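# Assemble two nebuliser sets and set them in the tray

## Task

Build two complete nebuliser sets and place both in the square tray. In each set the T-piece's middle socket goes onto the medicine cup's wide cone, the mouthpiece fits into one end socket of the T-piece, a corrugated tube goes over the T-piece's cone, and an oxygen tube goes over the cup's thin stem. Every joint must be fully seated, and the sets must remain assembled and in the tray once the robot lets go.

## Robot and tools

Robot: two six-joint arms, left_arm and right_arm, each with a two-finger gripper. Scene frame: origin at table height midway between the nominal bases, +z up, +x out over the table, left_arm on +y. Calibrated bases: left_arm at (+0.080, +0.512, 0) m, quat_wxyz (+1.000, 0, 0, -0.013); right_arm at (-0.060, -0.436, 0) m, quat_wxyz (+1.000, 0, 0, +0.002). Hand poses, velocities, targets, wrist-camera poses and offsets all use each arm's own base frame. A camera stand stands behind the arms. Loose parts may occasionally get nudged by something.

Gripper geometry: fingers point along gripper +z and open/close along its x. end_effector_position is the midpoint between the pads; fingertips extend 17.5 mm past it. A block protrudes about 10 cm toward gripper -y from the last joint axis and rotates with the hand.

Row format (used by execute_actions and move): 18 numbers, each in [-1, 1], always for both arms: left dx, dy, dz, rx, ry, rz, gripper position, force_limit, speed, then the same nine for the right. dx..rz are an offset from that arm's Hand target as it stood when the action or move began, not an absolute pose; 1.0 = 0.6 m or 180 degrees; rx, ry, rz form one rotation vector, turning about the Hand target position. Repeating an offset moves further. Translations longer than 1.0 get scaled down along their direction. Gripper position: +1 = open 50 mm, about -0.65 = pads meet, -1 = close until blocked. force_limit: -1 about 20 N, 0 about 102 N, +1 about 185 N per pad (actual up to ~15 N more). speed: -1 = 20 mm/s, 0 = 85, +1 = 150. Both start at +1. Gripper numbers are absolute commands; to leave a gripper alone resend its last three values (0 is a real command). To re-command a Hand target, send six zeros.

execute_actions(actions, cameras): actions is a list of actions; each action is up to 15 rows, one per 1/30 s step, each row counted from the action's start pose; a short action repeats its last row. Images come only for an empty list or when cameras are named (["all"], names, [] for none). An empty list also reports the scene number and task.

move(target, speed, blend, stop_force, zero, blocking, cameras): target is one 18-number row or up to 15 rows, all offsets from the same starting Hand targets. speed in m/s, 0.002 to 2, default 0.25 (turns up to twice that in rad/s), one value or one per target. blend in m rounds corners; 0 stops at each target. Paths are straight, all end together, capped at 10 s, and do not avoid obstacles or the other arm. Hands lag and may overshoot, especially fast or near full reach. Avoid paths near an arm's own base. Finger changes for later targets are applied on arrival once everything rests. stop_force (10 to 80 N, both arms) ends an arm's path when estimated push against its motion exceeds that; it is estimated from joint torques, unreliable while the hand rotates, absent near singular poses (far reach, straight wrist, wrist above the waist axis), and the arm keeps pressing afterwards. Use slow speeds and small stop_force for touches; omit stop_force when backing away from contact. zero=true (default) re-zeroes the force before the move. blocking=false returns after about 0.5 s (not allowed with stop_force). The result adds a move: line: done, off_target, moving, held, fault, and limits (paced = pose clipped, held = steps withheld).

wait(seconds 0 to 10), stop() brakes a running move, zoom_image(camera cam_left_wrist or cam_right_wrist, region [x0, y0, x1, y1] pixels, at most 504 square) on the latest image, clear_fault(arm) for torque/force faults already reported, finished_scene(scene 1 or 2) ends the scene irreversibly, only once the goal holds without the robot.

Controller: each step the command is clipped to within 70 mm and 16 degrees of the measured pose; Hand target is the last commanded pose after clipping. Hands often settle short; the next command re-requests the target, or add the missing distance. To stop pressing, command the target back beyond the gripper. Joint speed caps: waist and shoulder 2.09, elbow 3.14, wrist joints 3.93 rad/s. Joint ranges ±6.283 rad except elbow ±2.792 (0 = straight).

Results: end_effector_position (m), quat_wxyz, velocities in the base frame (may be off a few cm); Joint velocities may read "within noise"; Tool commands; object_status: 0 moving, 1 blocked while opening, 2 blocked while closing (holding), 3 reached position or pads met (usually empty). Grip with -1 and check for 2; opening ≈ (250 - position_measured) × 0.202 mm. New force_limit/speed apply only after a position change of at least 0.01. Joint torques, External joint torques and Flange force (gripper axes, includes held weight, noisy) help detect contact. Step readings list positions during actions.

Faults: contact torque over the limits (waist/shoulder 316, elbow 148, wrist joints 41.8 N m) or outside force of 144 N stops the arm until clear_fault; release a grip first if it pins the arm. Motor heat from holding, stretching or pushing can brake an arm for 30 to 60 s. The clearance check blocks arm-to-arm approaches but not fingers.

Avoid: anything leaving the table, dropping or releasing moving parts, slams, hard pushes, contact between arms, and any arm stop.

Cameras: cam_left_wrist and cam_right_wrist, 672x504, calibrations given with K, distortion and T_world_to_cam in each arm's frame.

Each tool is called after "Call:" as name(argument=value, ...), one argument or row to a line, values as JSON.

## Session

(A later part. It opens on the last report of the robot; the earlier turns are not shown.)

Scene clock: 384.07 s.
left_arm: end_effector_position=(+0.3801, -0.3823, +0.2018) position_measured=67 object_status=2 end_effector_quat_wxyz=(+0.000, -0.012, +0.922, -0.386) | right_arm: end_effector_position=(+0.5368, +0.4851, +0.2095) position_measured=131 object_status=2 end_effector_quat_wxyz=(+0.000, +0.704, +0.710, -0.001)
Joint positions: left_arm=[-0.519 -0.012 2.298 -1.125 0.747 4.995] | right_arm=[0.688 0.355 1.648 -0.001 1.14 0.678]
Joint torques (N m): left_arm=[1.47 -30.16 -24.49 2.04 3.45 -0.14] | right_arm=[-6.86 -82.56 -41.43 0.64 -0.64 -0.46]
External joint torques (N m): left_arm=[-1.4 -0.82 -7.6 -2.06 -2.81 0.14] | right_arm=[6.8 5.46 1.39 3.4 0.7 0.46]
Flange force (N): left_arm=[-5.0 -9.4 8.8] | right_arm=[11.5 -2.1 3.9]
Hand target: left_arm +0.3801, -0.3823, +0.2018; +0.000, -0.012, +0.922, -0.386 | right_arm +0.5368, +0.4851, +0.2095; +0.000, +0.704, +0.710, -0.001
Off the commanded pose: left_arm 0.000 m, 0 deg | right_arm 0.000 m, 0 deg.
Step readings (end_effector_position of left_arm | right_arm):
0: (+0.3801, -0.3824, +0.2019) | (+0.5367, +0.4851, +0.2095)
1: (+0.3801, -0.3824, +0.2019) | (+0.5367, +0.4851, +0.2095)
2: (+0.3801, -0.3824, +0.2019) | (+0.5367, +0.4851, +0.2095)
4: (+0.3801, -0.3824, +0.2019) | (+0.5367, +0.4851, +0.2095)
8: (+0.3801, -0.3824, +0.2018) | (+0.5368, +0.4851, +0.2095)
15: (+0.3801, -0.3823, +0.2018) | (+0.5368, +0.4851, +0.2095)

Call:
move(
  target=[
    [0,0,0,0,0,0,-1,-0.2,-0.9, -0.0005,0,-0.0002,0,0,0,-1,0.0,-0.9],
    [0,0,0,0,0,0,-1,-0.2,-0.9, -0.0005,0.03,-0.0002,0,0,0,-1,0.0,-0.9],
  ],
  speed=[0.01, 0.007],
  stop_force=45,
  zero=false,
  cameras=["cam_right_wrist"],
)

Call:
zoom_image(
  camera="cam_right_wrist",
  region=[400, 130, 640, 310],
)

Scene clock: 385.40 s.
left_arm: end_effector_position=(+0.3801, -0.3823, +0.2018) position_measured=67 object_status=2 end_effector_quat_wxyz=(+0.000, -0.012, +0.922, -0.386) | right_arm: end_effector_position=(+0.5366, +0.4871, +0.2092) position_measured=131 object_status=2 end_effector_quat_wxyz=(+0.001, +0.704, +0.711, -0.001)
Joint positions: left_arm=[-0.518 -0.012 2.298 -1.125 0.747 4.995] | right_arm=[0.69 0.357 1.645 -0.002 1.142 0.681]
Joint torques (N m): left_arm=[-14.01 -28.75 -50.58 -6.85 2.61 -0.4] | right_arm=[31.74 -80.32 -55.1 14.98 -8.41 0.32]
External joint torques (N m): left_arm=[13.89 -1.45 18.69 6.82 -1.97 0.41] | right_arm=[-31.73 3 15.04 -10.95 8.46 -0.32]
Flange force (N): left_arm=[10.7 34.3 -29.4] | right_arm=[-48.9 11.5 3.1]
Hand target: left_arm +0.3801, -0.3823, +0.2018; +0.000, -0.012, +0.922, -0.386 | right_arm +0.5366, +0.4872, +0.2093; +0.001, +0.704, +0.710, -0.001 (not the last commanded pose)
Off the commanded pose: left_arm 0.000 m, 0 deg | right_arm 0.016 m, 0 deg.
move: contact (right_arm); path passed 1 of 2 targets
camera_calibration:
cam_right_wrist: T_world_to_cam=[[-0.0194713, 0.999806, -0.00306772, -0.470079], [0.935076, 0.0192966, 0.35392, -0.570872], [0.353911, 0.00402273, -0.935271, 0.135265], [0, 0, 0, 1]] pos_world=[0.476784, 0.48046, 0.32711]
Images, in order (width x height): cam_right_wrist 672x504.

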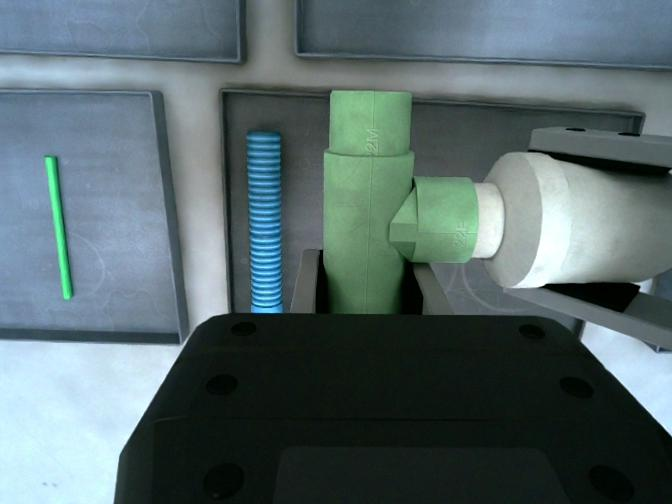

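Scaled by 2.100 from the camera's 672x504 image, which has a finer 960x720 frame.

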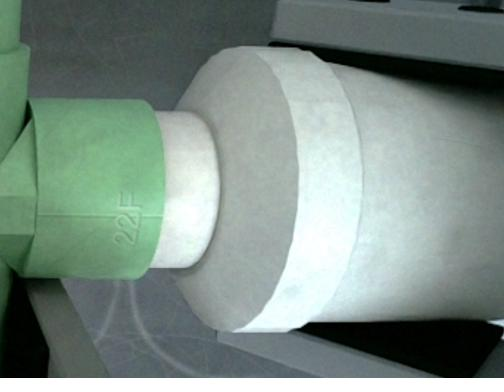

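Call:
move(
  target=[0,0,0,0,0,0,-1,-0.2,-0.9, -0.0003,0.03,0,0,0,0,-1,0.0,-0.9],
  speed=0.006,
  stop_force=60,
  zero=false,
  cameras=["all"],
)

Call:
zoom_image(
  camera="cam_right_wrist",
  region=[400, 130, 640, 310],
)

Call:
zoom_image(
  camera="cam_left_wrist",
  region=[300, 50, 450, 220],
)

Scene clock: 388.33 s.
left_arm: end_effector_position=(+0.3801, -0.3823, +0.2018) position_measured=67 object_status=2 end_effector_quat_wxyz=(+0.000, -0.012, +0.922, -0.386) | right_arm: end_effector_position=(+0.5367, +0.4880, +0.2094) position_measured=131 object_status=2 end_effector_quat_wxyz=(+0.001, +0.704, +0.710, -0.001)
Joint positions: left_arm=[-0.519 -0.012 2.298 -1.125 0.747 4.995] | right_arm=[0.691 0.358 1.644 -0.002 1.141 0.682]
Joint torques (N m): left_arm=[-18.91 -27.65 -55.1 -8.93 2.99 -0.44] | right_arm=[40.6 -81.55 -60.97 18.64 -11.17 0.64]
External joint torques (N m): left_arm=[18.96 -3.14 23.11 8.91 -2.35 0.44] | right_arm=[-40.55 3.81 20.72 -14.58 11.22 -0.64]
Flange force (N): left_arm=[12.9 43.6 -42.3] | right_arm=[-64.7 12.8 4.7]
Hand target: left_arm +0.3801, -0.3823, +0.2018; +0.000, -0.012, +0.922, -0.386 | right_arm +0.5367, +0.4879, +0.2094; +0.001, +0.704, +0.710, -0.001 (not the last commanded pose)
Off the commanded pose: left_arm 0.000 m, 0 deg | right_arm 0.017 m, 0 deg.
move: contact (right_arm)
camera_calibration:
cam_left_wrist: T_world_to_cam=[[-0.999331, -0.0365658, -0.000135004, 0.377382], [-0.0332418, 0.910012, -0.413248, 0.459629], [0.0152336, -0.412967, -0.910619, 0.15603], [0, 0, 0, 1]] pos_world=[0.390032, -0.340033, 0.332075]
cam_right_wrist: T_world_to_cam=[[-0.0193316, 0.99981, -0.00259307, -0.471002], [0.934967, 0.0189965, 0.354225, -0.570824], [0.354207, 0.00442329, -0.935157, 0.134986], [0, 0, 0, 1]] pos_world=[0.476784, 0.481159, 0.327211]

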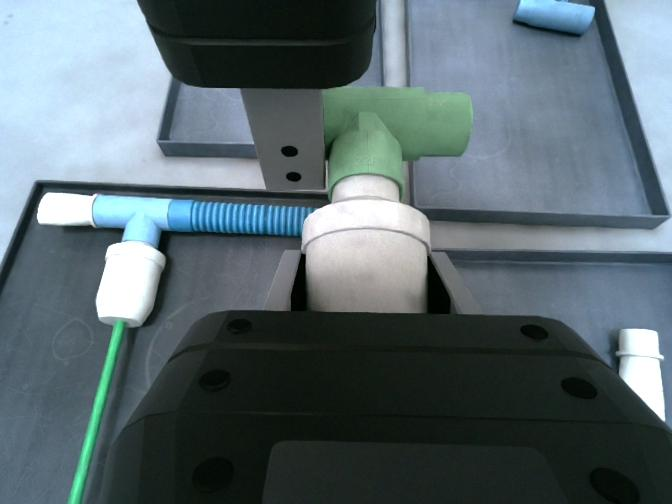

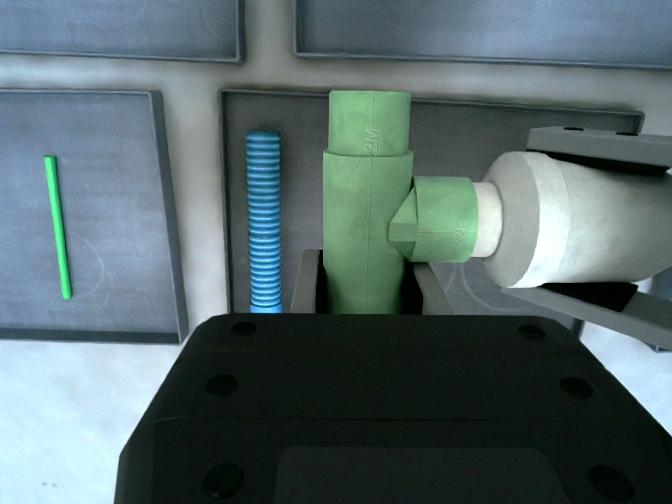

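Scaled by 2.100 from the camera's 672x504 image, which has a finer 960x720 frame.

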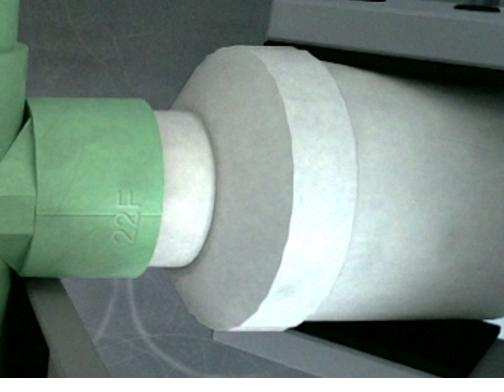

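Scaled by 2.965 from the camera's 672x504 image, which has a finer 960x720 frame.

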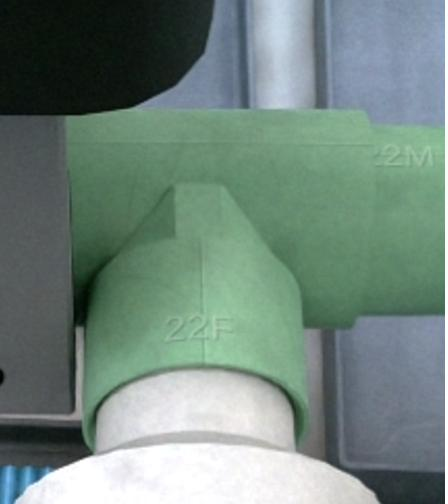

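Call:
move(
  target=[0,0,0,0,0,0,-1,-0.2,-0.9, 0,-0.0048,0,0,0,0,-1,0.0,-0.9],
  speed=0.02,
)

Scene clock: 390.83 s.
left_arm: end_effector_position=(+0.3801, -0.3824, +0.2019) position_measured=67 object_status=2 end_effector_quat_wxyz=(+0.000, -0.012, +0.922, -0.386) | right_arm: end_effector_position=(+0.5366, +0.4852, +0.2094) position_measured=131 object_status=2 end_effector_quat_wxyz=(+0.000, +0.704, +0.710, -0.001)
Joint positions: left_arm=[-0.519 -0.012 2.298 -1.125 0.747 4.995] | right_arm=[0.688 0.355 1.648 -0.001 1.14 0.679]
Joint torques (N m): left_arm=[5.94 -31.33 -24.91 2.39 1.93 -0.31] | right_arm=[-8.85 -82.12 -36.71 -0.35 1.57 -0.74]
External joint torques (N m): left_arm=[-5.92 0.78 -6.98 -2.41 -1.28 0.31] | right_arm=[8.75 5.18 -3.34 4.38 -1.52 0.74]
Flange force (N): left_arm=[-2.1 -13.1 16.4] | right_arm=[19.3 2.0 2.7]
Hand target: left_arm +0.3801, -0.3823, +0.2018; +0.000, -0.012, +0.922, -0.386 | right_arm +0.5367, +0.4851, +0.2094; +0.001, +0.704, +0.710, -0.001
Off the commanded pose: left_arm 0.000 m, 0 deg | right_arm 0.000 m, 0 deg.
move: done

Call:
move(
  target=[0,0,0,0,0,0,-1,-0.2,-0.9, 0,0.0015,0,0,0,0,-1,0.0,-0.9],
  speed=0.02,
)

Call:
execute_actions(
  actions=[
    [[0,0,0,0,0,0,-1,-0.2,-0.9,0,0,0,0,0,0,0.25,0.0,-0.9]],
  ],
  cameras=["all"],
)

Call:
zoom_image(
  camera="cam_right_wrist",
  region=[310, 70, 560, 320],
)

Call:
zoom_image(
  camera="cam_left_wrist",
  region=[300, 50, 480, 230],
)

Scene clock: 391.83 s.
left_arm: end_effector_position=(+0.3800, -0.3823, +0.2018) position_measured=67 object_status=2 end_effector_quat_wxyz=(+0.000, -0.012, +0.922, -0.386) | right_arm: end_effector_position=(+0.5367, +0.4859, +0.2094) position_measured=131 object_status=2 end_effector_quat_wxyz=(+0.001, +0.704, +0.710, -0.001)
Joint positions: left_arm=[-0.518 -0.012 2.298 -1.125 0.747 4.995] | right_arm=[0.689 0.356 1.647 -0.002 1.141 0.68]
Joint torques (N m): left_arm=[-1.23 -29.66 -28.35 0.71 3.51 -0.12] | right_arm=[-0.78 -82.27 -43.91 2.89 -1.99 -0.56]
External joint torques (N m): left_arm=[1.12 -0.47 -3.6 -0.73 -2.87 0.12] | right_arm=[0.5 5.12 3.79 1.15 2.04 0.56]
Flange force (N): left_arm=[-3.3 -2.4 3.7] | right_arm=[1.7 -0.3 3.8]
Hand target: left_arm +0.3801, -0.3823, +0.2018; +0.000, -0.012, +0.922, -0.386 | right_arm +0.5367, +0.4860, +0.2094; +0.001, +0.704, +0.710, -0.001
Off the commanded pose: left_arm 0.000 m, 0 deg | right_arm 0.000 m, 0 deg.
move: done

Scene clock: 392.53 s.
left_arm: end_effector_position=(+0.3801, -0.3823, +0.2018) position_measured=67 object_status=2 end_effector_quat_wxyz=(+0.000, -0.012, +0.922, -0.386) | right_arm: end_effector_position=(+0.5367, +0.4860, +0.2094) position_measured=116 object_status=3 end_effector_quat_wxyz=(+0.001, +0.704, +0.710, -0.001)
Joint positions: left_arm=[-0.518 -0.012 2.298 -1.125 0.747 4.995] | right_arm=[0.689 0.356 1.647 -0.002 1.141 0.68]
Joint torques (N m): left_arm=[2.1 -30.67 -33.48 -0.08 1.1 -0.36] | right_arm=[3.23 -80.54 -39.08 3.74 0.07 -0.66]
External joint torques (N m): left_arm=[-2.06 -0.12 1.41 0.05 -0.45 0.36] | right_arm=[-3.3 3.45 -0.97 0.29 -0.02 0.66]
Flange force (N): left_arm=[4.9 -0.4 4.4] | right_arm=[1.9 7.6 1.4]
Hand target: left_arm +0.3801, -0.3823, +0.2018; +0.000, -0.012, +0.922, -0.386 | right_arm +0.5367, +0.4860, +0.2094; +0.001, +0.704, +0.710, -0.001
Off the commanded pose: left_arm 0.000 m, 0 deg | right_arm 0.000 m, 0 deg.
Step readings (end_effector_position of left_arm | right_arm):
0: (+0.3800, -0.3823, +0.2018) | (+0.5367, +0.4859, +0.2094)
1: (+0.3800, -0.3823, +0.2018) | (+0.5367, +0.4859, +0.2094)
2: (+0.3800, -0.3823, +0.2018) | (+0.5367, +0.4859, +0.2094)
4: (+0.3800, -0.3823, +0.2018) | (+0.5367, +0.4860, +0.2095)
8: (+0.3800, -0.3823, +0.2018) | (+0.5367, +0.4860, +0.2094)
15: (+0.3800, -0.3823, +0.2018) | (+0.5367, +0.4860, +0.2094)
camera_calibration:
cam_left_wrist: T_world_to_cam=[[-0.999331, -0.0365658, -0.000135022, 0.377382], [-0.0332424, 0.910029, -0.413209, 0.459622], [0.0152322, -0.412928, -0.910636, 0.156049], [0, 0, 0, 1]] pos_world=[0.390032, -0.340033, 0.332075]
cam_right_wrist: T_world_to_cam=[[-0.019368, 0.999809, -0.0025025, -0.469112], [0.934921, 0.0189979, 0.354347, -0.5709], [0.354327, 0.00452335, -0.935111, 0.134838], [0, 0, 0, 1]] pos_world=[0.476884, 0.479259, 0.327212]

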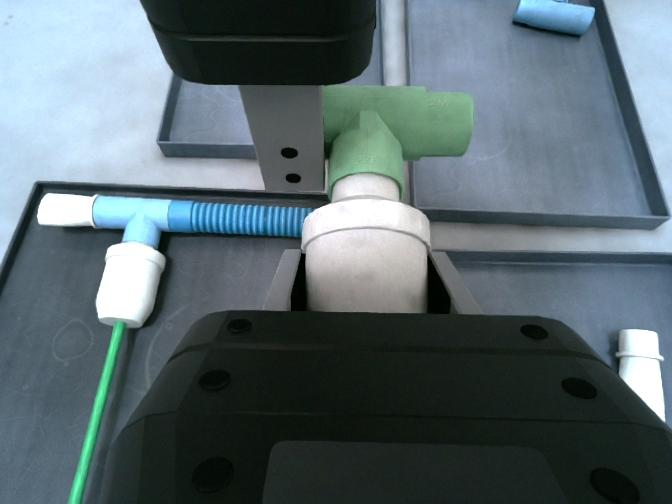

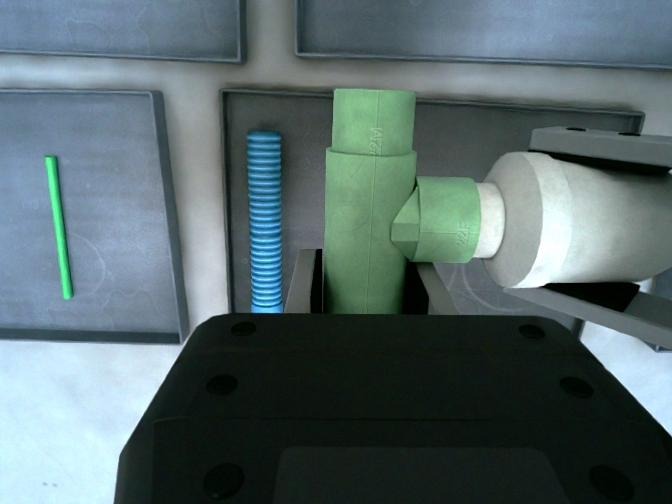

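Scaled by 2.016 from the camera's 672x504 image, which has a finer 960x720 frame.

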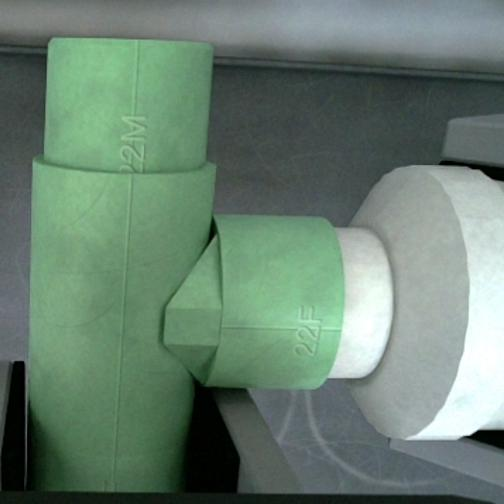

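Scaled by 2.800 from the camera's 672x504 image, which has a finer 960x720 frame.

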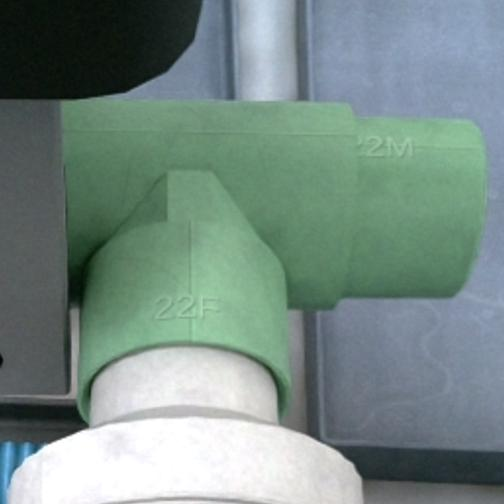

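Call:
execute_actions(
  actions=[
    [[0,0,0,0,0,0,-1,-0.2,-0.9,0,0,0,0,0,0,-1,0.0,-0.9]],
  ],
)

Scene clock: 394.60 s.
left_arm: end_effector_position=(+0.3801, -0.3823, +0.2018) position_measured=67 object_status=2 end_effector_quat_wxyz=(+0.000, -0.012, +0.922, -0.386) | right_arm: end_effector_position=(+0.5367, +0.4860, +0.2094) position_measured=131 object_status=2 end_effector_quat_wxyz=(+0.001, +0.704, +0.710, -0.001)
Joint positions: left_arm=[-0.519 -0.012 2.298 -1.125 0.747 4.995] | right_arm=[0.689 0.356 1.647 -0.002 1.141 0.68]
Joint torques (N m): left_arm=[2.95 -30.57 -37.28 -0.95 -0.19 -0.46] | right_arm=[7.34 -80.73 -38.2 5.25 0.43 -0.74]
External joint torques (N m): left_arm=[-2.9 -0.15 5.37 0.93 0.83 0.46] | right_arm=[-7.32 3.43 -1.88 -1.21 -0.38 0.74]
Flange force (N): left_arm=[10.2 2.7 2.4] | right_arm=[-1.3 12.3 1.1]
Hand target: left_arm +0.3801, -0.3823, +0.2018; +0.000, -0.012, +0.922, -0.386 | right_arm +0.5367, +0.4860, +0.2094; +0.001, +0.704, +0.710, -0.001
Off the commanded pose: left_arm 0.000 m, 0 deg | right_arm 0.000 m, 0 deg.
Step readings (end_effector_position of left_arm | right_arm):
0: (+0.3801, -0.3823, +0.2018) | (+0.5367, +0.4860, +0.2094)
1: (+0.3801, -0.3823, +0.2018) | (+0.5367, +0.4860, +0.2094)
2: (+0.3801, -0.3823, +0.2018) | (+0.5367, +0.4860, +0.2094)
4: (+0.3801, -0.3823, +0.2018) | (+0.5367, +0.4860, +0.2094)
8: (+0.3801, -0.3823, +0.2018) | (+0.5367, +0.4860, +0.2094)
15: (+0.3801, -0.3823, +0.2018) | (+0.5367, +0.4860, +0.2094)

Call:
move(
  target=[
    [0,0,0,-0.0007,0.0278,0,-1,-0.2,-0.9, 0.0002,0.0025,0,0,0,0,-1,0.0,-0.9],
    [0,0,0,0.0007,-0.0278,0,-1,-0.2,-0.9, 0.0002,0.0055,0,0,0,0,-1,0.0,-0.9],
    [0,0,0,-0.0007,0.0278,0,-1,-0.2,-0.9, 0.0002,0.009,0,0,0,0,-1,0.0,-0.9],
    [0,0,0,0,0,0,-1,-0.2,-0.9, 0.0002,0.0117,0,0,0,0,-1,0.0,-0.9],
  ],
  speed=0.04,
  stop_force=50,
  cameras=["cam_right_wrist"],
)

Call:
zoom_image(
  camera="cam_right_wrist",
  region=[310, 70, 560, 320],
)

Scene clock: 402.27 s.
left_arm: end_effector_position=(+0.3801, -0.3823, +0.2018) position_measured=67 object_status=2 end_effector_quat_wxyz=(+0.000, -0.012, +0.922, -0.386) | right_arm: end_effector_position=(+0.5368, +0.4894, +0.2094) position_measured=131 object_status=2 end_effector_quat_wxyz=(+0.001, +0.704, +0.710, -0.001)
Joint positions: left_arm=[-0.519 -0.012 2.298 -1.125 0.747 4.995] | right_arm=[0.692 0.359 1.642 -0.002 1.142 0.684]
Joint torques (N m): left_arm=[-6.35 -33.42 -49.73 -5.25 1.35 0.23] | right_arm=[22.68 -75.87 -44.07 11.32 -4.22 -0.49]
External joint torques (N m): left_arm=[6.41 3.14 18.06 5.24 -0.71 -0.23] | right_arm=[-22.77 -1.64 4.03 -7.29 4.28 0.49]
Flange force (N): left_arm=[12.2 25.4 -11.4] | right_arm=[-29.3 13.3 -4.2]
Hand target: left_arm +0.3801, -0.3823, +0.2018; +0.000, -0.012, +0.922, -0.386 | right_arm +0.5368, +0.4894, +0.2093; +0.001, +0.704, +0.710, -0.001 (not the last commanded pose)
Off the commanded pose: left_arm 0.000 m, 0 deg | right_arm 0.004 m, 0 deg.
move: contact (right_arm)
camera_calibration:
cam_right_wrist: T_world_to_cam=[[-0.0193322, 0.99981, -0.0025933, -0.472499], [0.934967, 0.0189972, 0.354225, -0.570946], [0.354207, 0.00442329, -0.935157, 0.134944], [0, 0, 0, 1]] pos_world=[0.476884, 0.482659, 0.327211]
Images, in order (width x height): cam_right_wrist 672x504.

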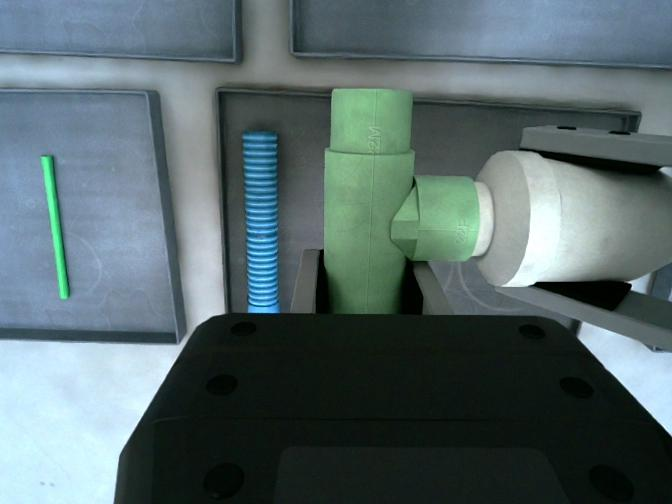

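Scaled by 2.016 from the camera's 672x504 image, which has a finer 960x720 frame.

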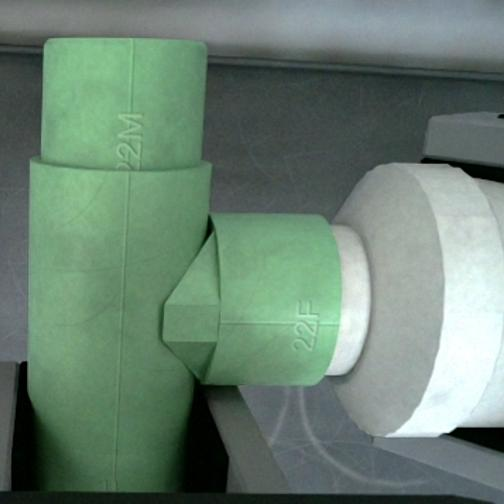

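Call:
move(
  target=[
    [0,0,0,-0.0007,0.0278,0,-1,-0.2,-0.9, 0,0.004,0.0002,0,0,0,-1,0.0,-0.9],
    [0,0,0,0.0007,-0.0278,0,-1,-0.2,-0.9, 0,0.008,0.0002,0,0,0,-1,0.0,-0.9],
    [0,0,0,-0.0007,0.0278,0,-1,-0.2,-0.9, 0,0.0115,0.0002,0,0,0,-1,0.0,-0.9],
    [0,0,0,0,0,0,-1,-0.2,-0.9, 0,0.0135,0.0002,0,0,0,-1,0.0,-0.9],
  ],
  speed=0.04,
  stop_force=60,
  zero=false,
  cameras=["cam_right_wrist"],
)

Call:
zoom_image(
  camera="cam_right_wrist",
  region=[310, 70, 560, 320],
)

Scene clock: 409.73 s.
left_arm: end_effector_position=(+0.3801, -0.3823, +0.2018) position_measured=67 object_status=2 end_effector_quat_wxyz=(+0.000, -0.012, +0.922, -0.386) | right_arm: end_effector_position=(+0.5367, +0.4905, +0.2093) position_measured=131 object_status=2 end_effector_quat_wxyz=(+0.001, +0.704, +0.710, -0.001)
Joint positions: left_arm=[-0.519 -0.012 2.298 -1.125 0.747 4.995] | right_arm=[0.694 0.36 1.64 -0.002 1.143 0.685]
Joint torques (N m): left_arm=[-3.4 -35.08 -48.08 -4.38 1.28 0.3] | right_arm=[16.68 -74.49 -39.8 9.28 -2.66 -0.63]
External joint torques (N m): left_arm=[3.53 4.51 16.2 4.37 -0.65 -0.3] | right_arm=[-16.68 -3.55 -0.42 -5.22 2.71 0.63]
Flange force (N): left_arm=[11.4 20.5 -3.9] | right_arm=[-18.9 12.0 -7.3]
Hand target: left_arm +0.3801, -0.3823, +0.2018; +0.000, -0.012, +0.922, -0.386 | right_arm +0.5367, +0.4905, +0.2093; +0.001, +0.704, +0.710, -0.001 (not the last commanded pose)
Off the commanded pose: left_arm 0.000 m, 0 deg | right_arm 0.007 m, 0 deg.
move: contact (right_arm)
camera_calibration:
cam_right_wrist: T_world_to_cam=[[-0.0192612, 0.999811, -0.00277573, -0.473574], [0.935047, 0.0189964, 0.354013, -0.570901], [0.353999, 0.00422327, -0.935236, 0.135066], [0, 0, 0, 1]] pos_world=[0.476884, 0.483759, 0.327111]
Images, in order (width x height): cam_right_wrist 672x504.

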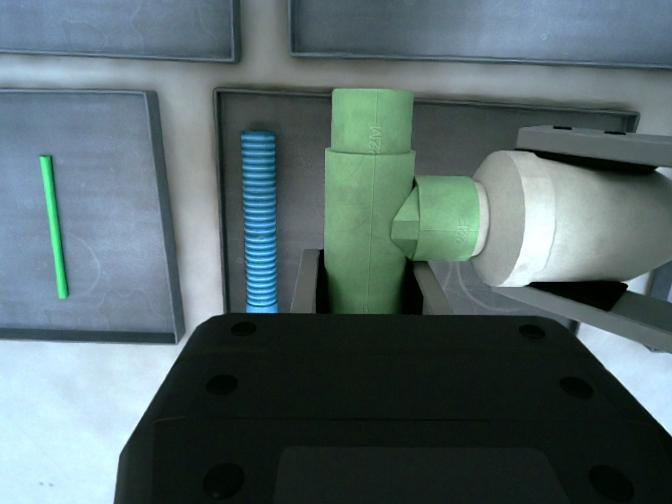

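Scaled by 2.016 from the camera's 672x504 image, which has a finer 960x720 frame.

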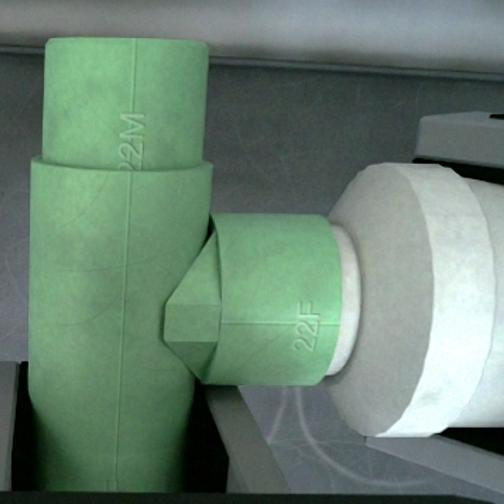

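Call:
move(
  target=[
    [0,0,0,-0.0007,0.0278,0,-1,-0.2,-0.9, 0,0.004,0.0007,0,0,0,-1,0.0,-0.9],
    [0,0,0,0.0007,-0.0278,0,-1,-0.2,-0.9, 0,0.008,0.0007,0,0,0,-1,0.0,-0.9],
    [0,0,0,-0.0007,0.0278,0,-1,-0.2,-0.9, 0,0.0115,0.0007,0,0,0,-1,0.0,-0.9],
    [0,0,0,0,0,0,-1,-0.2,-0.9, 0,0.0135,0.0007,0,0,0,-1,0.0,-0.9],
  ],
  speed=0.04,
  stop_force=64,
  zero=false,
  cameras=["cam_right_wrist"],
)

Call:
zoom_image(
  camera="cam_right_wrist",
  region=[310, 70, 560, 320],
)

Scene clock: 417.27 s.
left_arm: end_effector_position=(+0.3801, -0.3823, +0.2018) position_measured=67 object_status=2 end_effector_quat_wxyz=(+0.000, -0.012, +0.922, -0.386) | right_arm: end_effector_position=(+0.5368, +0.4921, +0.2096) position_measured=131 object_status=2 end_effector_quat_wxyz=(+0.001, +0.704, +0.710, -0.001)
Joint positions: left_arm=[-0.519 -0.012 2.298 -1.125 0.747 4.995] | right_arm=[0.695 0.362 1.637 -0.002 1.144 0.687]
Joint torques (N m): left_arm=[-4.04 -35.07 -48.89 -4.48 1.12 0.45] | right_arm=[18.71 -74.97 -40.35 9.75 -2.73 -0.76]
External joint torques (N m): left_arm=[3.94 4.75 17.05 4.45 -0.47 -0.45] | right_arm=[-18.67 -3.28 0.09 -5.7 2.78 0.76]
Flange force (N): left_arm=[11.7 21.7 -4.7] | right_arm=[-21.2 13.2 -6.7]
Hand target: left_arm +0.3801, -0.3823, +0.2018; +0.000, -0.012, +0.922, -0.386 | right_arm +0.5368, +0.4921, +0.2096; +0.001, +0.704, +0.710, -0.001 (not the last commanded pose)
Off the commanded pose: left_arm 0.000 m, 0 deg | right_arm 0.006 m, 0 deg.
move: contact (right_arm)
camera_calibration:
cam_right_wrist: T_world_to_cam=[[-0.0192256, 0.999811, -0.00286917, -0.475258], [0.935048, 0.0189962, 0.354011, -0.571132], [0.353999, 0.00412328, -0.935237, 0.135353], [0, 0, 0, 1]] pos_world=[0.476984, 0.485459, 0.327411]
Images, in order (width x height): cam_right_wrist 672x504.

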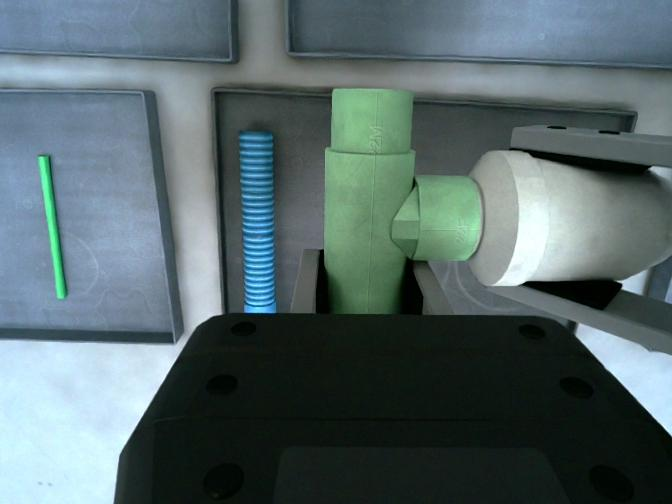

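Scaled by 2.016 from the camera's 672x504 image, which has a finer 960x720 frame.

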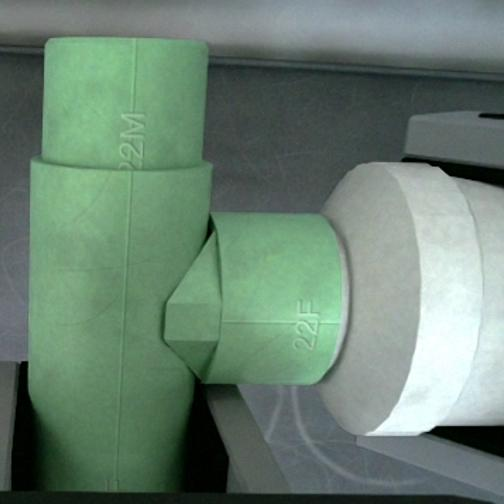

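Call:
move(
  target=[
    [0,0,0,-0.0007,0.0167,0,-1,-0.2,-0.9, 0,0.004,0.0003,0,0,0,-1,0.0,-0.9],
    [0,0,0,0,0,0,-1,-0.2,-0.9, 0,0.007,0.0003,0,0,0,-1,0.0,-0.9],
  ],
  speed=0.04,
  stop_force=62,
  zero=false,
  cameras=["all"],
)

Call:
zoom_image(
  camera="cam_right_wrist",
  region=[400, 150, 560, 310],
)

Scene clock: 419.37 s.
left_arm: end_effector_position=(+0.3801, -0.3823, +0.2018) position_measured=67 object_status=2 end_effector_quat_wxyz=(+0.000, -0.012, +0.922, -0.386) | right_arm: end_effector_position=(+0.5368, +0.4935, +0.2096) position_measured=131 object_status=2 end_effector_quat_wxyz=(+0.001, +0.704, +0.710, -0.001)
Joint positions: left_arm=[-0.519 -0.012 2.298 -1.125 0.747 4.995] | right_arm=[0.697 0.363 1.635 -0.002 1.145 0.688]
Joint torques (N m): left_arm=[-17.54 -33.87 -66.2 -10.69 2.06 0.62] | right_arm=[45.88 -73.09 -52.66 19.8 -9.71 -0.19]
External joint torques (N m): left_arm=[17.63 3.19 34.5 10.67 -1.41 -0.62] | right_arm=[-45.99 -5.12 12.42 -15.75 9.76 0.19]
Flange force (N): left_arm=[20.8 53.5 -35.6] | right_arm=[-67.1 19.5 -7.1]
Hand target: left_arm +0.3801, -0.3823, +0.2018; +0.000, -0.012, +0.922, -0.386 | right_arm +0.5368, +0.4935, +0.2096; +0.001, +0.704, +0.710, -0.001 (not the last commanded pose)
Off the commanded pose: left_arm 0.000 m, 0 deg | right_arm 0.003 m, 0 deg.
move: contact (right_arm)
camera_calibration:
cam_left_wrist: T_world_to_cam=[[-0.999331, -0.0365658, -0.000135022, 0.377382], [-0.0332424, 0.910029, -0.413209, 0.459622], [0.0152322, -0.412928, -0.910636, 0.156049], [0, 0, 0, 1]] pos_world=[0.390032, -0.340033, 0.332075]
cam_right_wrist: T_world_to_cam=[[-0.0191781, 0.999811, -0.00327514, -0.476548], [0.935115, 0.0190962, 0.353829, -0.57118], [0.353824, 0.00372313, -0.935304, 0.135646], [0, 0, 0, 1]] pos_world=[0.476985, 0.48686, 0.327409]

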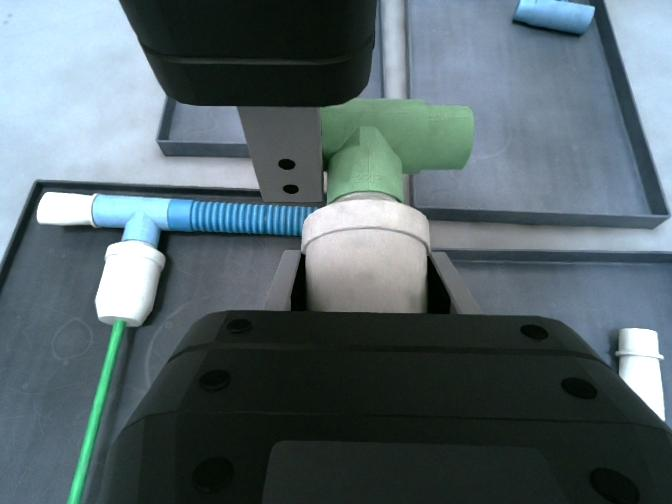

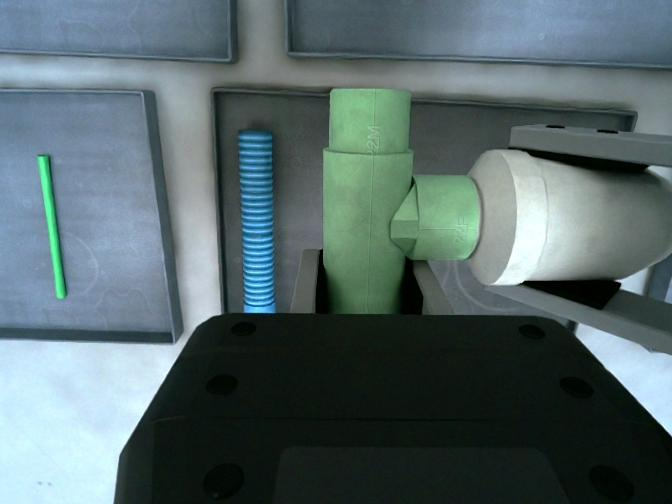

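Scaled by 3.150 from the camera's 672x504 image, which has a finer 960x720 frame.

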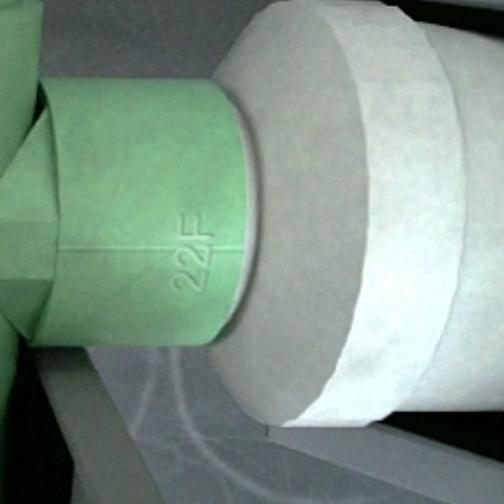

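Call:
move(
  target=[
    [0,0,0,-0.0007,-0.025,0,-1,-0.2,-0.9, 0,0.002,0.0,0,0,0,-1,0.0,-0.9],
    [0,0,0,0,0.0167,0,-1,-0.2,-0.9, 0,0.003,0.0,0,0,0,-1,0.0,-0.9],
    [0,0,0,0,0,0,-1,-0.2,-0.9, 0,0.003,0.0,0,0,0,-1,0.0,-0.9],
  ],
  speed=0.05,
  stop_force=66,
  zero=false,
  cameras=["cam_right_wrist"],
)

Call:
zoom_image(
  camera="cam_right_wrist",
  region=[400, 150, 560, 310],
)

Scene clock: 422.93 s.
left_arm: end_effector_position=(+0.3801, -0.3823, +0.2018) position_measured=67 object_status=2 end_effector_quat_wxyz=(+0.000, -0.012, +0.922, -0.386) | right_arm: end_effector_position=(+0.5368, +0.4937, +0.2097) position_measured=131 object_status=2 end_effector_quat_wxyz=(+0.001, +0.704, +0.710, -0.001)
Joint positions: left_arm=[-0.519 -0.012 2.298 -1.125 0.747 4.995] | right_arm=[0.697 0.363 1.635 -0.002 1.145 0.688]
Joint torques (N m): left_arm=[-10.71 -33.92 -59.16 -8.07 0.94 0.3] | right_arm=[35.26 -74.26 -46.63 15.7 -6.14 -0.43]
External joint torques (N m): left_arm=[10.75 3.18 27.24 8.05 -0.29 -0.3] | right_arm=[-35.21 -3.85 6.51 -11.65 6.19 0.43]
Flange force (N): left_arm=[18.7 39.2 -22.8] | right_arm=[-47.3 18.8 -6.3]
Hand target: left_arm +0.3801, -0.3823, +0.2018; +0.000, -0.012, +0.922, -0.386 | right_arm +0.5368, +0.4937, +0.2097; +0.001, +0.704, +0.710, -0.001 (not the last commanded pose)
Off the commanded pose: left_arm 0.000 m, 0 deg | right_arm 0.002 m, 0 deg.
move: contact (right_arm)
camera_calibration:
cam_right_wrist: T_world_to_cam=[[-0.0192123, 0.99981, -0.00318504, -0.47676], [0.935048, 0.0190956, 0.354005, -0.571244], [0.353999, 0.0038231, -0.935238, 0.135585], [0, 0, 0, 1]] pos_world=[0.476984, 0.48706, 0.32751]
Images, in order (width x height): cam_right_wrist 672x504.

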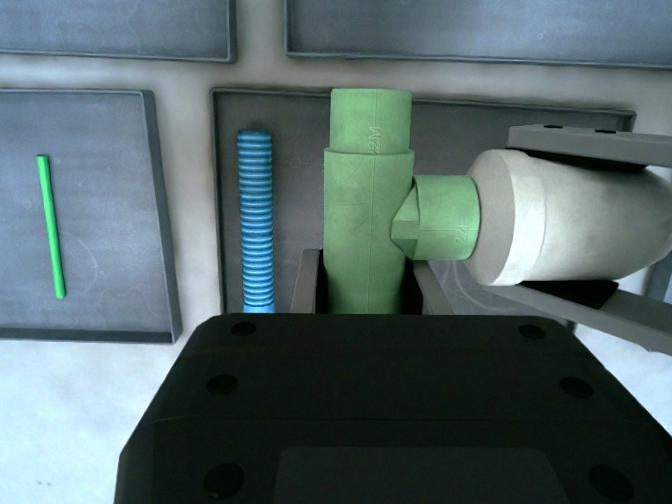

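Scaled by 3.150 from the camera's 672x504 image, which has a finer 960x720 frame.

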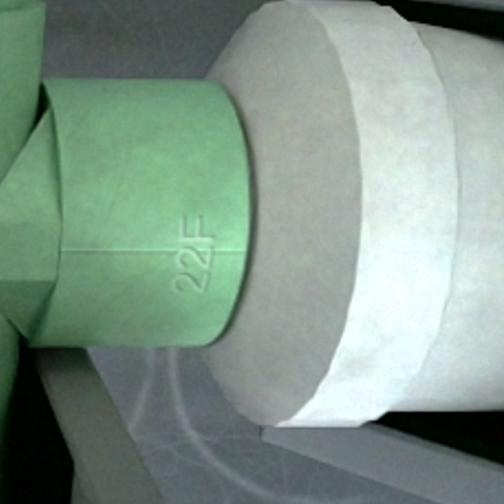

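Call:
move(
  target=[0,0,0,0,0,0,-1,-0.2,-0.9, 0,-0.0038,0.0003,0,0,0,-1,0.0,-0.9],
  speed=0.02,
)

Call:
execute_actions(
  actions=[
    [[0,0,0,0,0,0,-1,-0.2,-0.9,0,0,0,0,0,0,0.3,0.0,-0.9]],
  ],
)

Scene clock: 424.37 s.
left_arm: end_effector_position=(+0.3801, -0.3824, +0.2019) position_measured=67 object_status=2 end_effector_quat_wxyz=(+0.000, -0.012, +0.922, -0.386) | right_arm: end_effector_position=(+0.5368, +0.4915, +0.2099) position_measured=131 object_status=2 end_effector_quat_wxyz=(+0.001, +0.704, +0.710, -0.001)
Joint positions: left_arm=[-0.519 -0.012 2.298 -1.125 0.747 4.995] | right_arm=[0.695 0.361 1.638 -0.002 1.144 0.686]
Joint torques (N m): left_arm=[12.69 -34.53 -32.12 1.5 -1.65 -0.31] | right_arm=[-7.45 -78.4 -26.4 0.08 5.52 -1.03]
External joint torques (N m): left_arm=[-12.63 3.53 0.16 -1.53 2.3 0.31] | right_arm=[7.16 0.67 -13.76 3.96 -5.47 1.03]
Flange force (N): left_arm=[9.1 -13.0 23.7] | right_arm=[26.4 12.6 -4.3]
Hand target: left_arm +0.3801, -0.3823, +0.2018; +0.000, -0.012, +0.922, -0.386 | right_arm +0.5368, +0.4914, +0.2098; +0.001, +0.704, +0.710, -0.001
Off the commanded pose: left_arm 0.000 m, 0 deg | right_arm 0.000 m, 0 deg.
move: done

Scene clock: 425.07 s.
left_arm: end_effector_position=(+0.3801, -0.3823, +0.2018) position_measured=67 object_status=2 end_effector_quat_wxyz=(+0.000, -0.012, +0.922, -0.386) | right_arm: end_effector_position=(+0.5368, +0.4914, +0.2098) position_measured=107 object_status=3 end_effector_quat_wxyz=(+0.001, +0.704, +0.710, -0.001)
Joint positions: left_arm=[-0.519 -0.012 2.298 -1.125 0.747 4.995] | right_arm=[0.695 0.361 1.638 -0.002 1.144 0.686]
Joint torques (N m): left_arm=[2.11 -30.59 -33.45 -0.11 1.1 -0.41] | right_arm=[2.79 -81.7 -38.89 3.77 -0.02 -0.61]
External joint torques (N m): left_arm=[-2.09 0.09 1.6 0.09 -0.45 0.41] | right_arm=[-2.73 4 -1.11 0.26 0.08 0.61]
Flange force (N): left_arm=[4.8 -0.1 4.8] | right_arm=[3.3 8.0 1.4]
Hand target: left_arm +0.3801, -0.3823, +0.2018; +0.000, -0.012, +0.922, -0.386 | right_arm +0.5368, +0.4914, +0.2098; +0.001, +0.704, +0.710, -0.001
Off the commanded pose: left_arm 0.000 m, 0 deg | right_arm 0.000 m, 0 deg.
Step readings (end_effector_position of left_arm | right_arm):
0: (+0.3801, -0.3824, +0.2019) | (+0.5368, +0.4915, +0.2099)
1: (+0.3801, -0.3824, +0.2019) | (+0.5368, +0.4915, +0.2099)
2: (+0.3801, -0.3824, +0.2019) | (+0.5368, +0.4915, +0.2099)
4: (+0.3801, -0.3824, +0.2019) | (+0.5367, +0.4914, +0.2097)
8: (+0.3801, -0.3823, +0.2018) | (+0.5367, +0.4913, +0.2097)
15: (+0.3801, -0.3823, +0.2018) | (+0.5367, +0.4913, +0.2097)

Call:
move(
  target=[
    [0,0,0,0,0,0,-1,-0.2,-0.9, 0,0,0.15,0,0,0,0.3,0.0,-0.9],
    [0.0843,-0.0362,-0.0863,-0.0133,0,0,-1,-0.2,-0.9, -0.0278,-0.4857,0.117,-0.001,0.13,-0.002,0.3,0.0,-0.9],
    [0.0843,-0.0362,-0.2363,-0.0133,0,0,-1,-0.2,-0.9, -0.0028,-0.9573,-0.143,-0.0019,0.2667,-0.0042,0.3,0.0,-0.9],
  ],
  speed=[0.15, 0.3, 0.25],
  blend=[0.01, 0.03, 0],
  cameras=["all"],
)

Scene clock: 429.30 s.
left_arm: end_effector_position=(+0.4307, -0.4040, +0.0600) position_measured=67 object_status=2 end_effector_quat_wxyz=(+0.000, -0.012, +0.914, -0.405) | right_arm: end_effector_position=(+0.5351, -0.0830, +0.1240) position_measured=107 object_status=3 end_effector_quat_wxyz=(-0.286, +0.647, +0.645, -0.289)
Joint positions: left_arm=[-0.49 0.314 2.314 -1.542 0.706 5.545] | right_arm=[-0.155 0.557 1.715 -0.118 1.701 -0.115]
Joint torques (N m): left_arm=[2.08 -51.71 -20.2 -0.97 2.25 -0.34] | right_arm=[3.46 -91.61 -29.95 2.78 2.21 -0.65]
External joint torques (N m): left_arm=[-2.04 -0.31 1.16 0.04 -0.51 0.34] | right_arm=[-3.36 4.03 -1.14 0.28 0.11 0.65]
Flange force (N): left_arm=[4.9 -1.2 3.0] | right_arm=[-4.3 7.4 -2.7]
Hand target: left_arm +0.4307, -0.4040, +0.0600; +0.000, -0.012, +0.914, -0.405 | right_arm +0.5351, -0.0830, +0.1240; -0.286, +0.647, +0.645, -0.289
Off the commanded pose: left_arm 0.000 m, 0 deg | right_arm 0.000 m, 0 deg.
move: done
camera_calibration:
cam_left_wrist: T_world_to_cam=[[-0.99933, -0.0365826, 0.00130155, 0.427054], [-0.03324, 0.891977, -0.450858, 0.417443], [0.0153326, -0.450599, -0.892595, 0.000817198], [0, 0, 0, 1]] pos_world=[0.440631, -0.356359, 0.188381]
cam_right_wrist: T_world_to_cam=[[-0.00580593, 0.999982, 0.00158498, 0.0918404], [0.888806, 0.00588676, -0.458245, -0.403907], [-0.458246, -0.0012518, -0.888824, 0.486786], [0, 0, 0, 1]] pos_world=[0.582597, -0.0888517, 0.247433]

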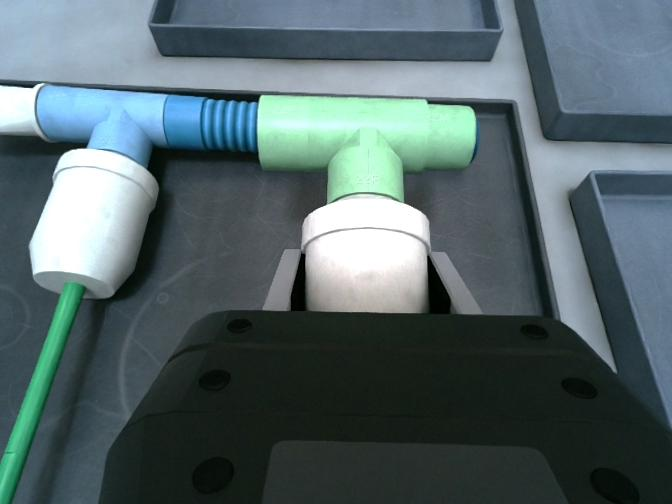

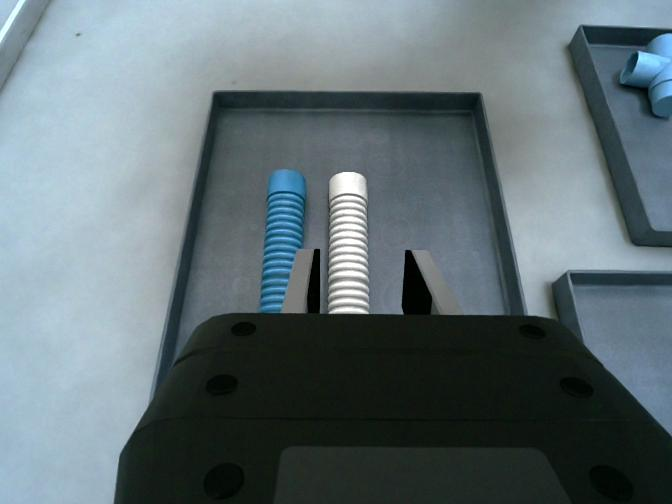

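Call:
move(
  target=[0,0,-0.0625,0,0,0,-1,-0.2,-0.9, 0,0,0,0,0,0,0.3,0.0,-0.9],
  speed=0.02,
  stop_force=12,
  cameras=["cam_left_wrist"],
)

Scene clock: 432.53 s.
left_arm: end_effector_position=(+0.4307, -0.4042, +0.0229) position_measured=67 object_status=2 end_effector_quat_wxyz=(+0.000, -0.012, +0.914, -0.405) | right_arm: end_effector_position=(+0.5351, -0.0830, +0.1240) position_measured=107 object_status=3 end_effector_quat_wxyz=(-0.286, +0.647, +0.645, -0.289)
Joint positions: left_arm=[-0.49 0.388 2.326 -1.642 0.709 5.677] | right_arm=[-0.155 0.557 1.715 -0.119 1.701 -0.115]
Joint torques (N m): left_arm=[1.89 -36.76 -6.64 1.1 -3.44 -0.34] | right_arm=[3.26 -91.14 -30.14 2.81 2.21 -0.64]
External joint torques (N m): left_arm=[-1.88 -19.05 -8.81 -2.07 5.36 0.34] | right_arm=[-3.24 3.44 -0.99 0.26 0.11 0.64]
Flange force (N): left_arm=[5.9 -25.3 -21.3] | right_arm=[-4.0 6.3 -2.3]
Hand target: left_arm +0.4307, -0.4042, +0.0229; +0.000, -0.012, +0.914, -0.405 | right_arm +0.5351, -0.0830, +0.1240; -0.286, +0.647, +0.645, -0.289
Off the commanded pose: left_arm 0.000 m, 0 deg | right_arm 0.000 m, 0 deg.
move: contact (left_arm)
camera_calibration:
cam_left_wrist: T_world_to_cam=[[-0.999335, -0.0364486, 0.00136519, 0.427239], [-0.0331401, 0.891719, -0.451374, 0.400749], [0.0152346, -0.451119, -0.892334, -0.0325255], [0, 0, 0, 1]] pos_world=[0.440731, -0.356457, 0.151281]
Images, in order (width x height): cam_left_wrist 672x504.

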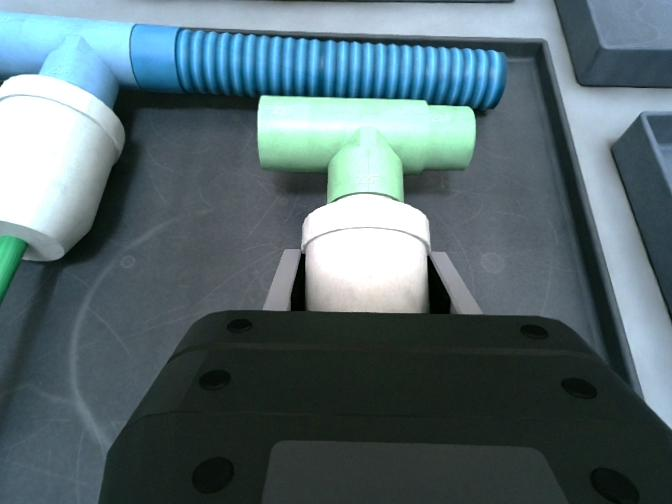

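Call:
execute_actions(
  actions=[
    [[0,0,0.001,0,0,0,0.8,-0.2,-0.9,0,0,0,0,0,0,0.32,0.0,-0.9]],
  ],
  cameras=["cam_left_wrist"],
)

Scene clock: 434.10 s.
left_arm: end_effector_position=(+0.4307, -0.4041, +0.0235) position_measured=32 object_status=3 end_effector_quat_wxyz=(+0.000, -0.012, +0.914, -0.405) | right_arm: end_effector_position=(+0.5351, -0.0830, +0.1240) position_measured=105 object_status=3 end_effector_quat_wxyz=(-0.286, +0.647, +0.645, -0.289)
Joint positions: left_arm=[-0.49 0.386 2.326 -1.64 0.709 5.675] | right_arm=[-0.155 0.557 1.715 -0.119 1.701 -0.115]
Joint torques (N m): left_arm=[1.99 -55.15 -16.44 -1.01 2.37 -0.37] | right_arm=[3.38 -91.44 -30.25 2.82 2.24 -0.6]
External joint torques (N m): left_arm=[-1.93 -0.4 0.98 0.04 -0.44 0.37] | right_arm=[-3.19 3.77 -0.85 0.25 0.08 0.6]
Flange force (N): left_arm=[4.6 -1.4 2.5] | right_arm=[-4.0 6.7 -2.1]
Hand target: left_arm +0.4307, -0.4042, +0.0235; +0.000, -0.012, +0.914, -0.405 | right_arm +0.5351, -0.0830, +0.1240; -0.286, +0.647, +0.645, -0.289
Off the commanded pose: left_arm 0.000 m, 0 deg | right_arm 0.000 m, 0 deg.
Step readings (end_effector_position of left_arm | right_arm):
0: (+0.4307, -0.4042, +0.0229) | (+0.5351, -0.0830, +0.1240)
1: (+0.4307, -0.4041, +0.0229) | (+0.5351, -0.0830, +0.1240)
2: (+0.4306, -0.4040, +0.0229) | (+0.5351, -0.0830, +0.1240)
4: (+0.4306, -0.4040, +0.0231) | (+0.5351, -0.0830, +0.1240)
8: (+0.4306, -0.4041, +0.0233) | (+0.5351, -0.0830, +0.1240)
15: (+0.4307, -0.4041, +0.0235) | (+0.5351, -0.0830, +0.1240)
camera_calibration:
cam_left_wrist: T_world_to_cam=[[-0.999335, -0.0364486, 0.00136519, 0.427238], [-0.0331401, 0.891719, -0.451374, 0.40102], [0.0152346, -0.451119, -0.892334, -0.0319901], [0, 0, 0, 1]] pos_world=[0.440731, -0.356457, 0.151881]
Images, in order (width x height): cam_left_wrist 672x504.

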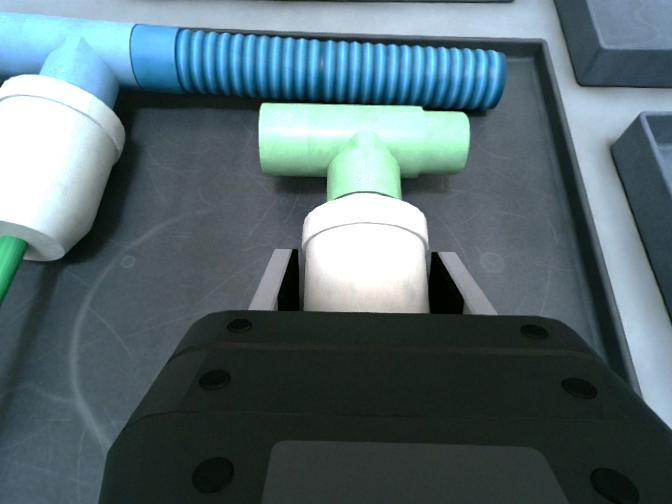

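Call:
move(
  target=[
    [-0.0028,0.111,0.1005,0,0,0,0.8,-0.2,-0.9, -0.0695,-0.0025,-0.0668,0,0,0,0.32,0.0,-0.9],
    [0.0472,-0.0995,0.2108,0.2031,0.2140,0.4678,0.4,-0.2,-0.9, -0.181,-0.0025,-0.1672,0,0,0,0.32,0.0,-0.9],
    [0.0472,-0.0995,0,0.2031,0.2140,0.4678,0.4,-0.2,-0.9, -0.181,-0.0025,-0.1672,0,0,0,0.32,0.0,-0.9],
  ],
  speed=[0.15, 0.4, 0.1],
  blend=[0.01, 0, 0],
  cameras=["all"],
)

Scene clock: 440.47 s.
left_arm: end_effector_position=(+0.4590, -0.4638, +0.0234) position_measured=92 object_status=3 end_effector_quat_wxyz=(+0.005, +0.718, -0.696, +0.002) | right_arm: end_effector_position=(+0.4265, -0.0845, +0.0237) position_measured=105 object_status=3 end_effector_quat_wxyz=(-0.286, +0.647, +0.645, -0.289)
Joint positions: left_arm=[-0.839 0.435 1.936 -0.014 0.767 2.281] | right_arm=[-0.183 0.56 1.977 -0.14 1.436 -0.099]
Joint torques (N m): left_arm=[2.08 -74.46 -32.19 3.03 0.37 -0.38] | right_arm=[3.36 -82.53 -21.41 2.02 2.26 -0.62]
External joint torques (N m): left_arm=[-1.98 -1.46 1.4 0.06 -0.44 0.38] | right_arm=[-3.21 3.46 -0.92 0.22 0.06 0.62]
Flange force (N): left_arm=[-2.0 5.3 -0.3] | right_arm=[-4.7 6.6 -0.1]
Hand target: left_arm +0.4590, -0.4639, +0.0235; +0.005, +0.718, -0.696, +0.002 | right_arm +0.4265, -0.0845, +0.0237; -0.286, +0.647, +0.645, -0.289
Off the commanded pose: left_arm 0.000 m, 0 deg | right_arm 0.000 m, 0 deg.
move: done
camera_calibration:
cam_left_wrist: T_world_to_cam=[[0.0341703, -0.999392, -0.00687035, -0.467473], [-0.931388, -0.0343365, 0.362405, 0.418731], [-0.36242, -0.00598452, -0.931996, 0.321319], [0, 0, 0, 1]] pos_world=[0.522427, -0.450888, 0.144506]
cam_right_wrist: T_world_to_cam=[[-0.00589489, 0.999981, 0.00163064, 0.0928041], [0.888805, 0.00598675, -0.458246, -0.353327], [-0.458247, -0.00125199, -0.888824, 0.34787], [0, 0, 0, 1]] pos_world=[0.473996, -0.0902516, 0.147133]

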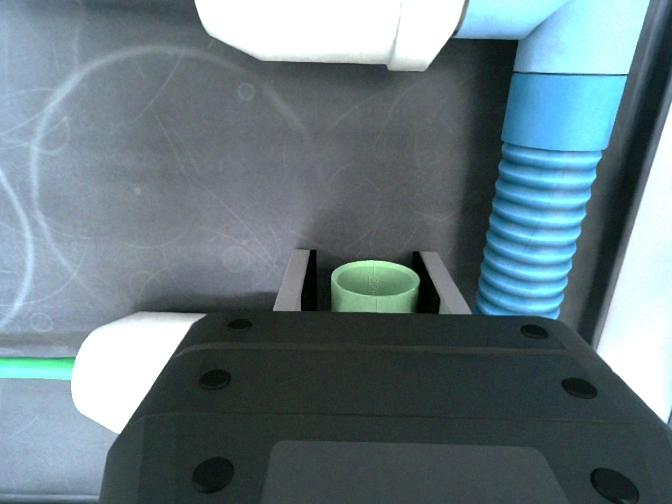

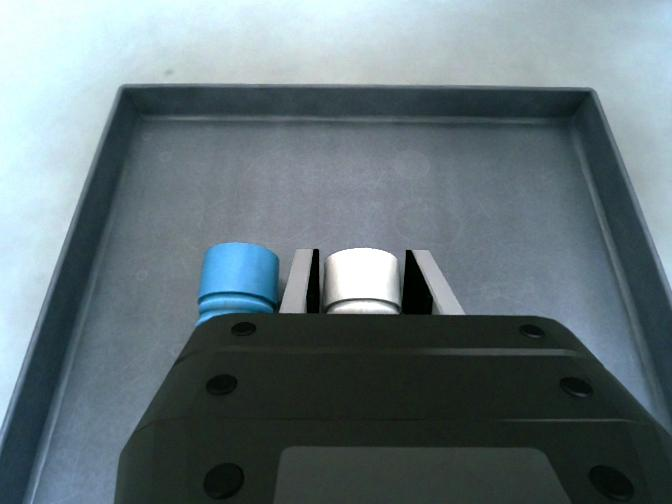

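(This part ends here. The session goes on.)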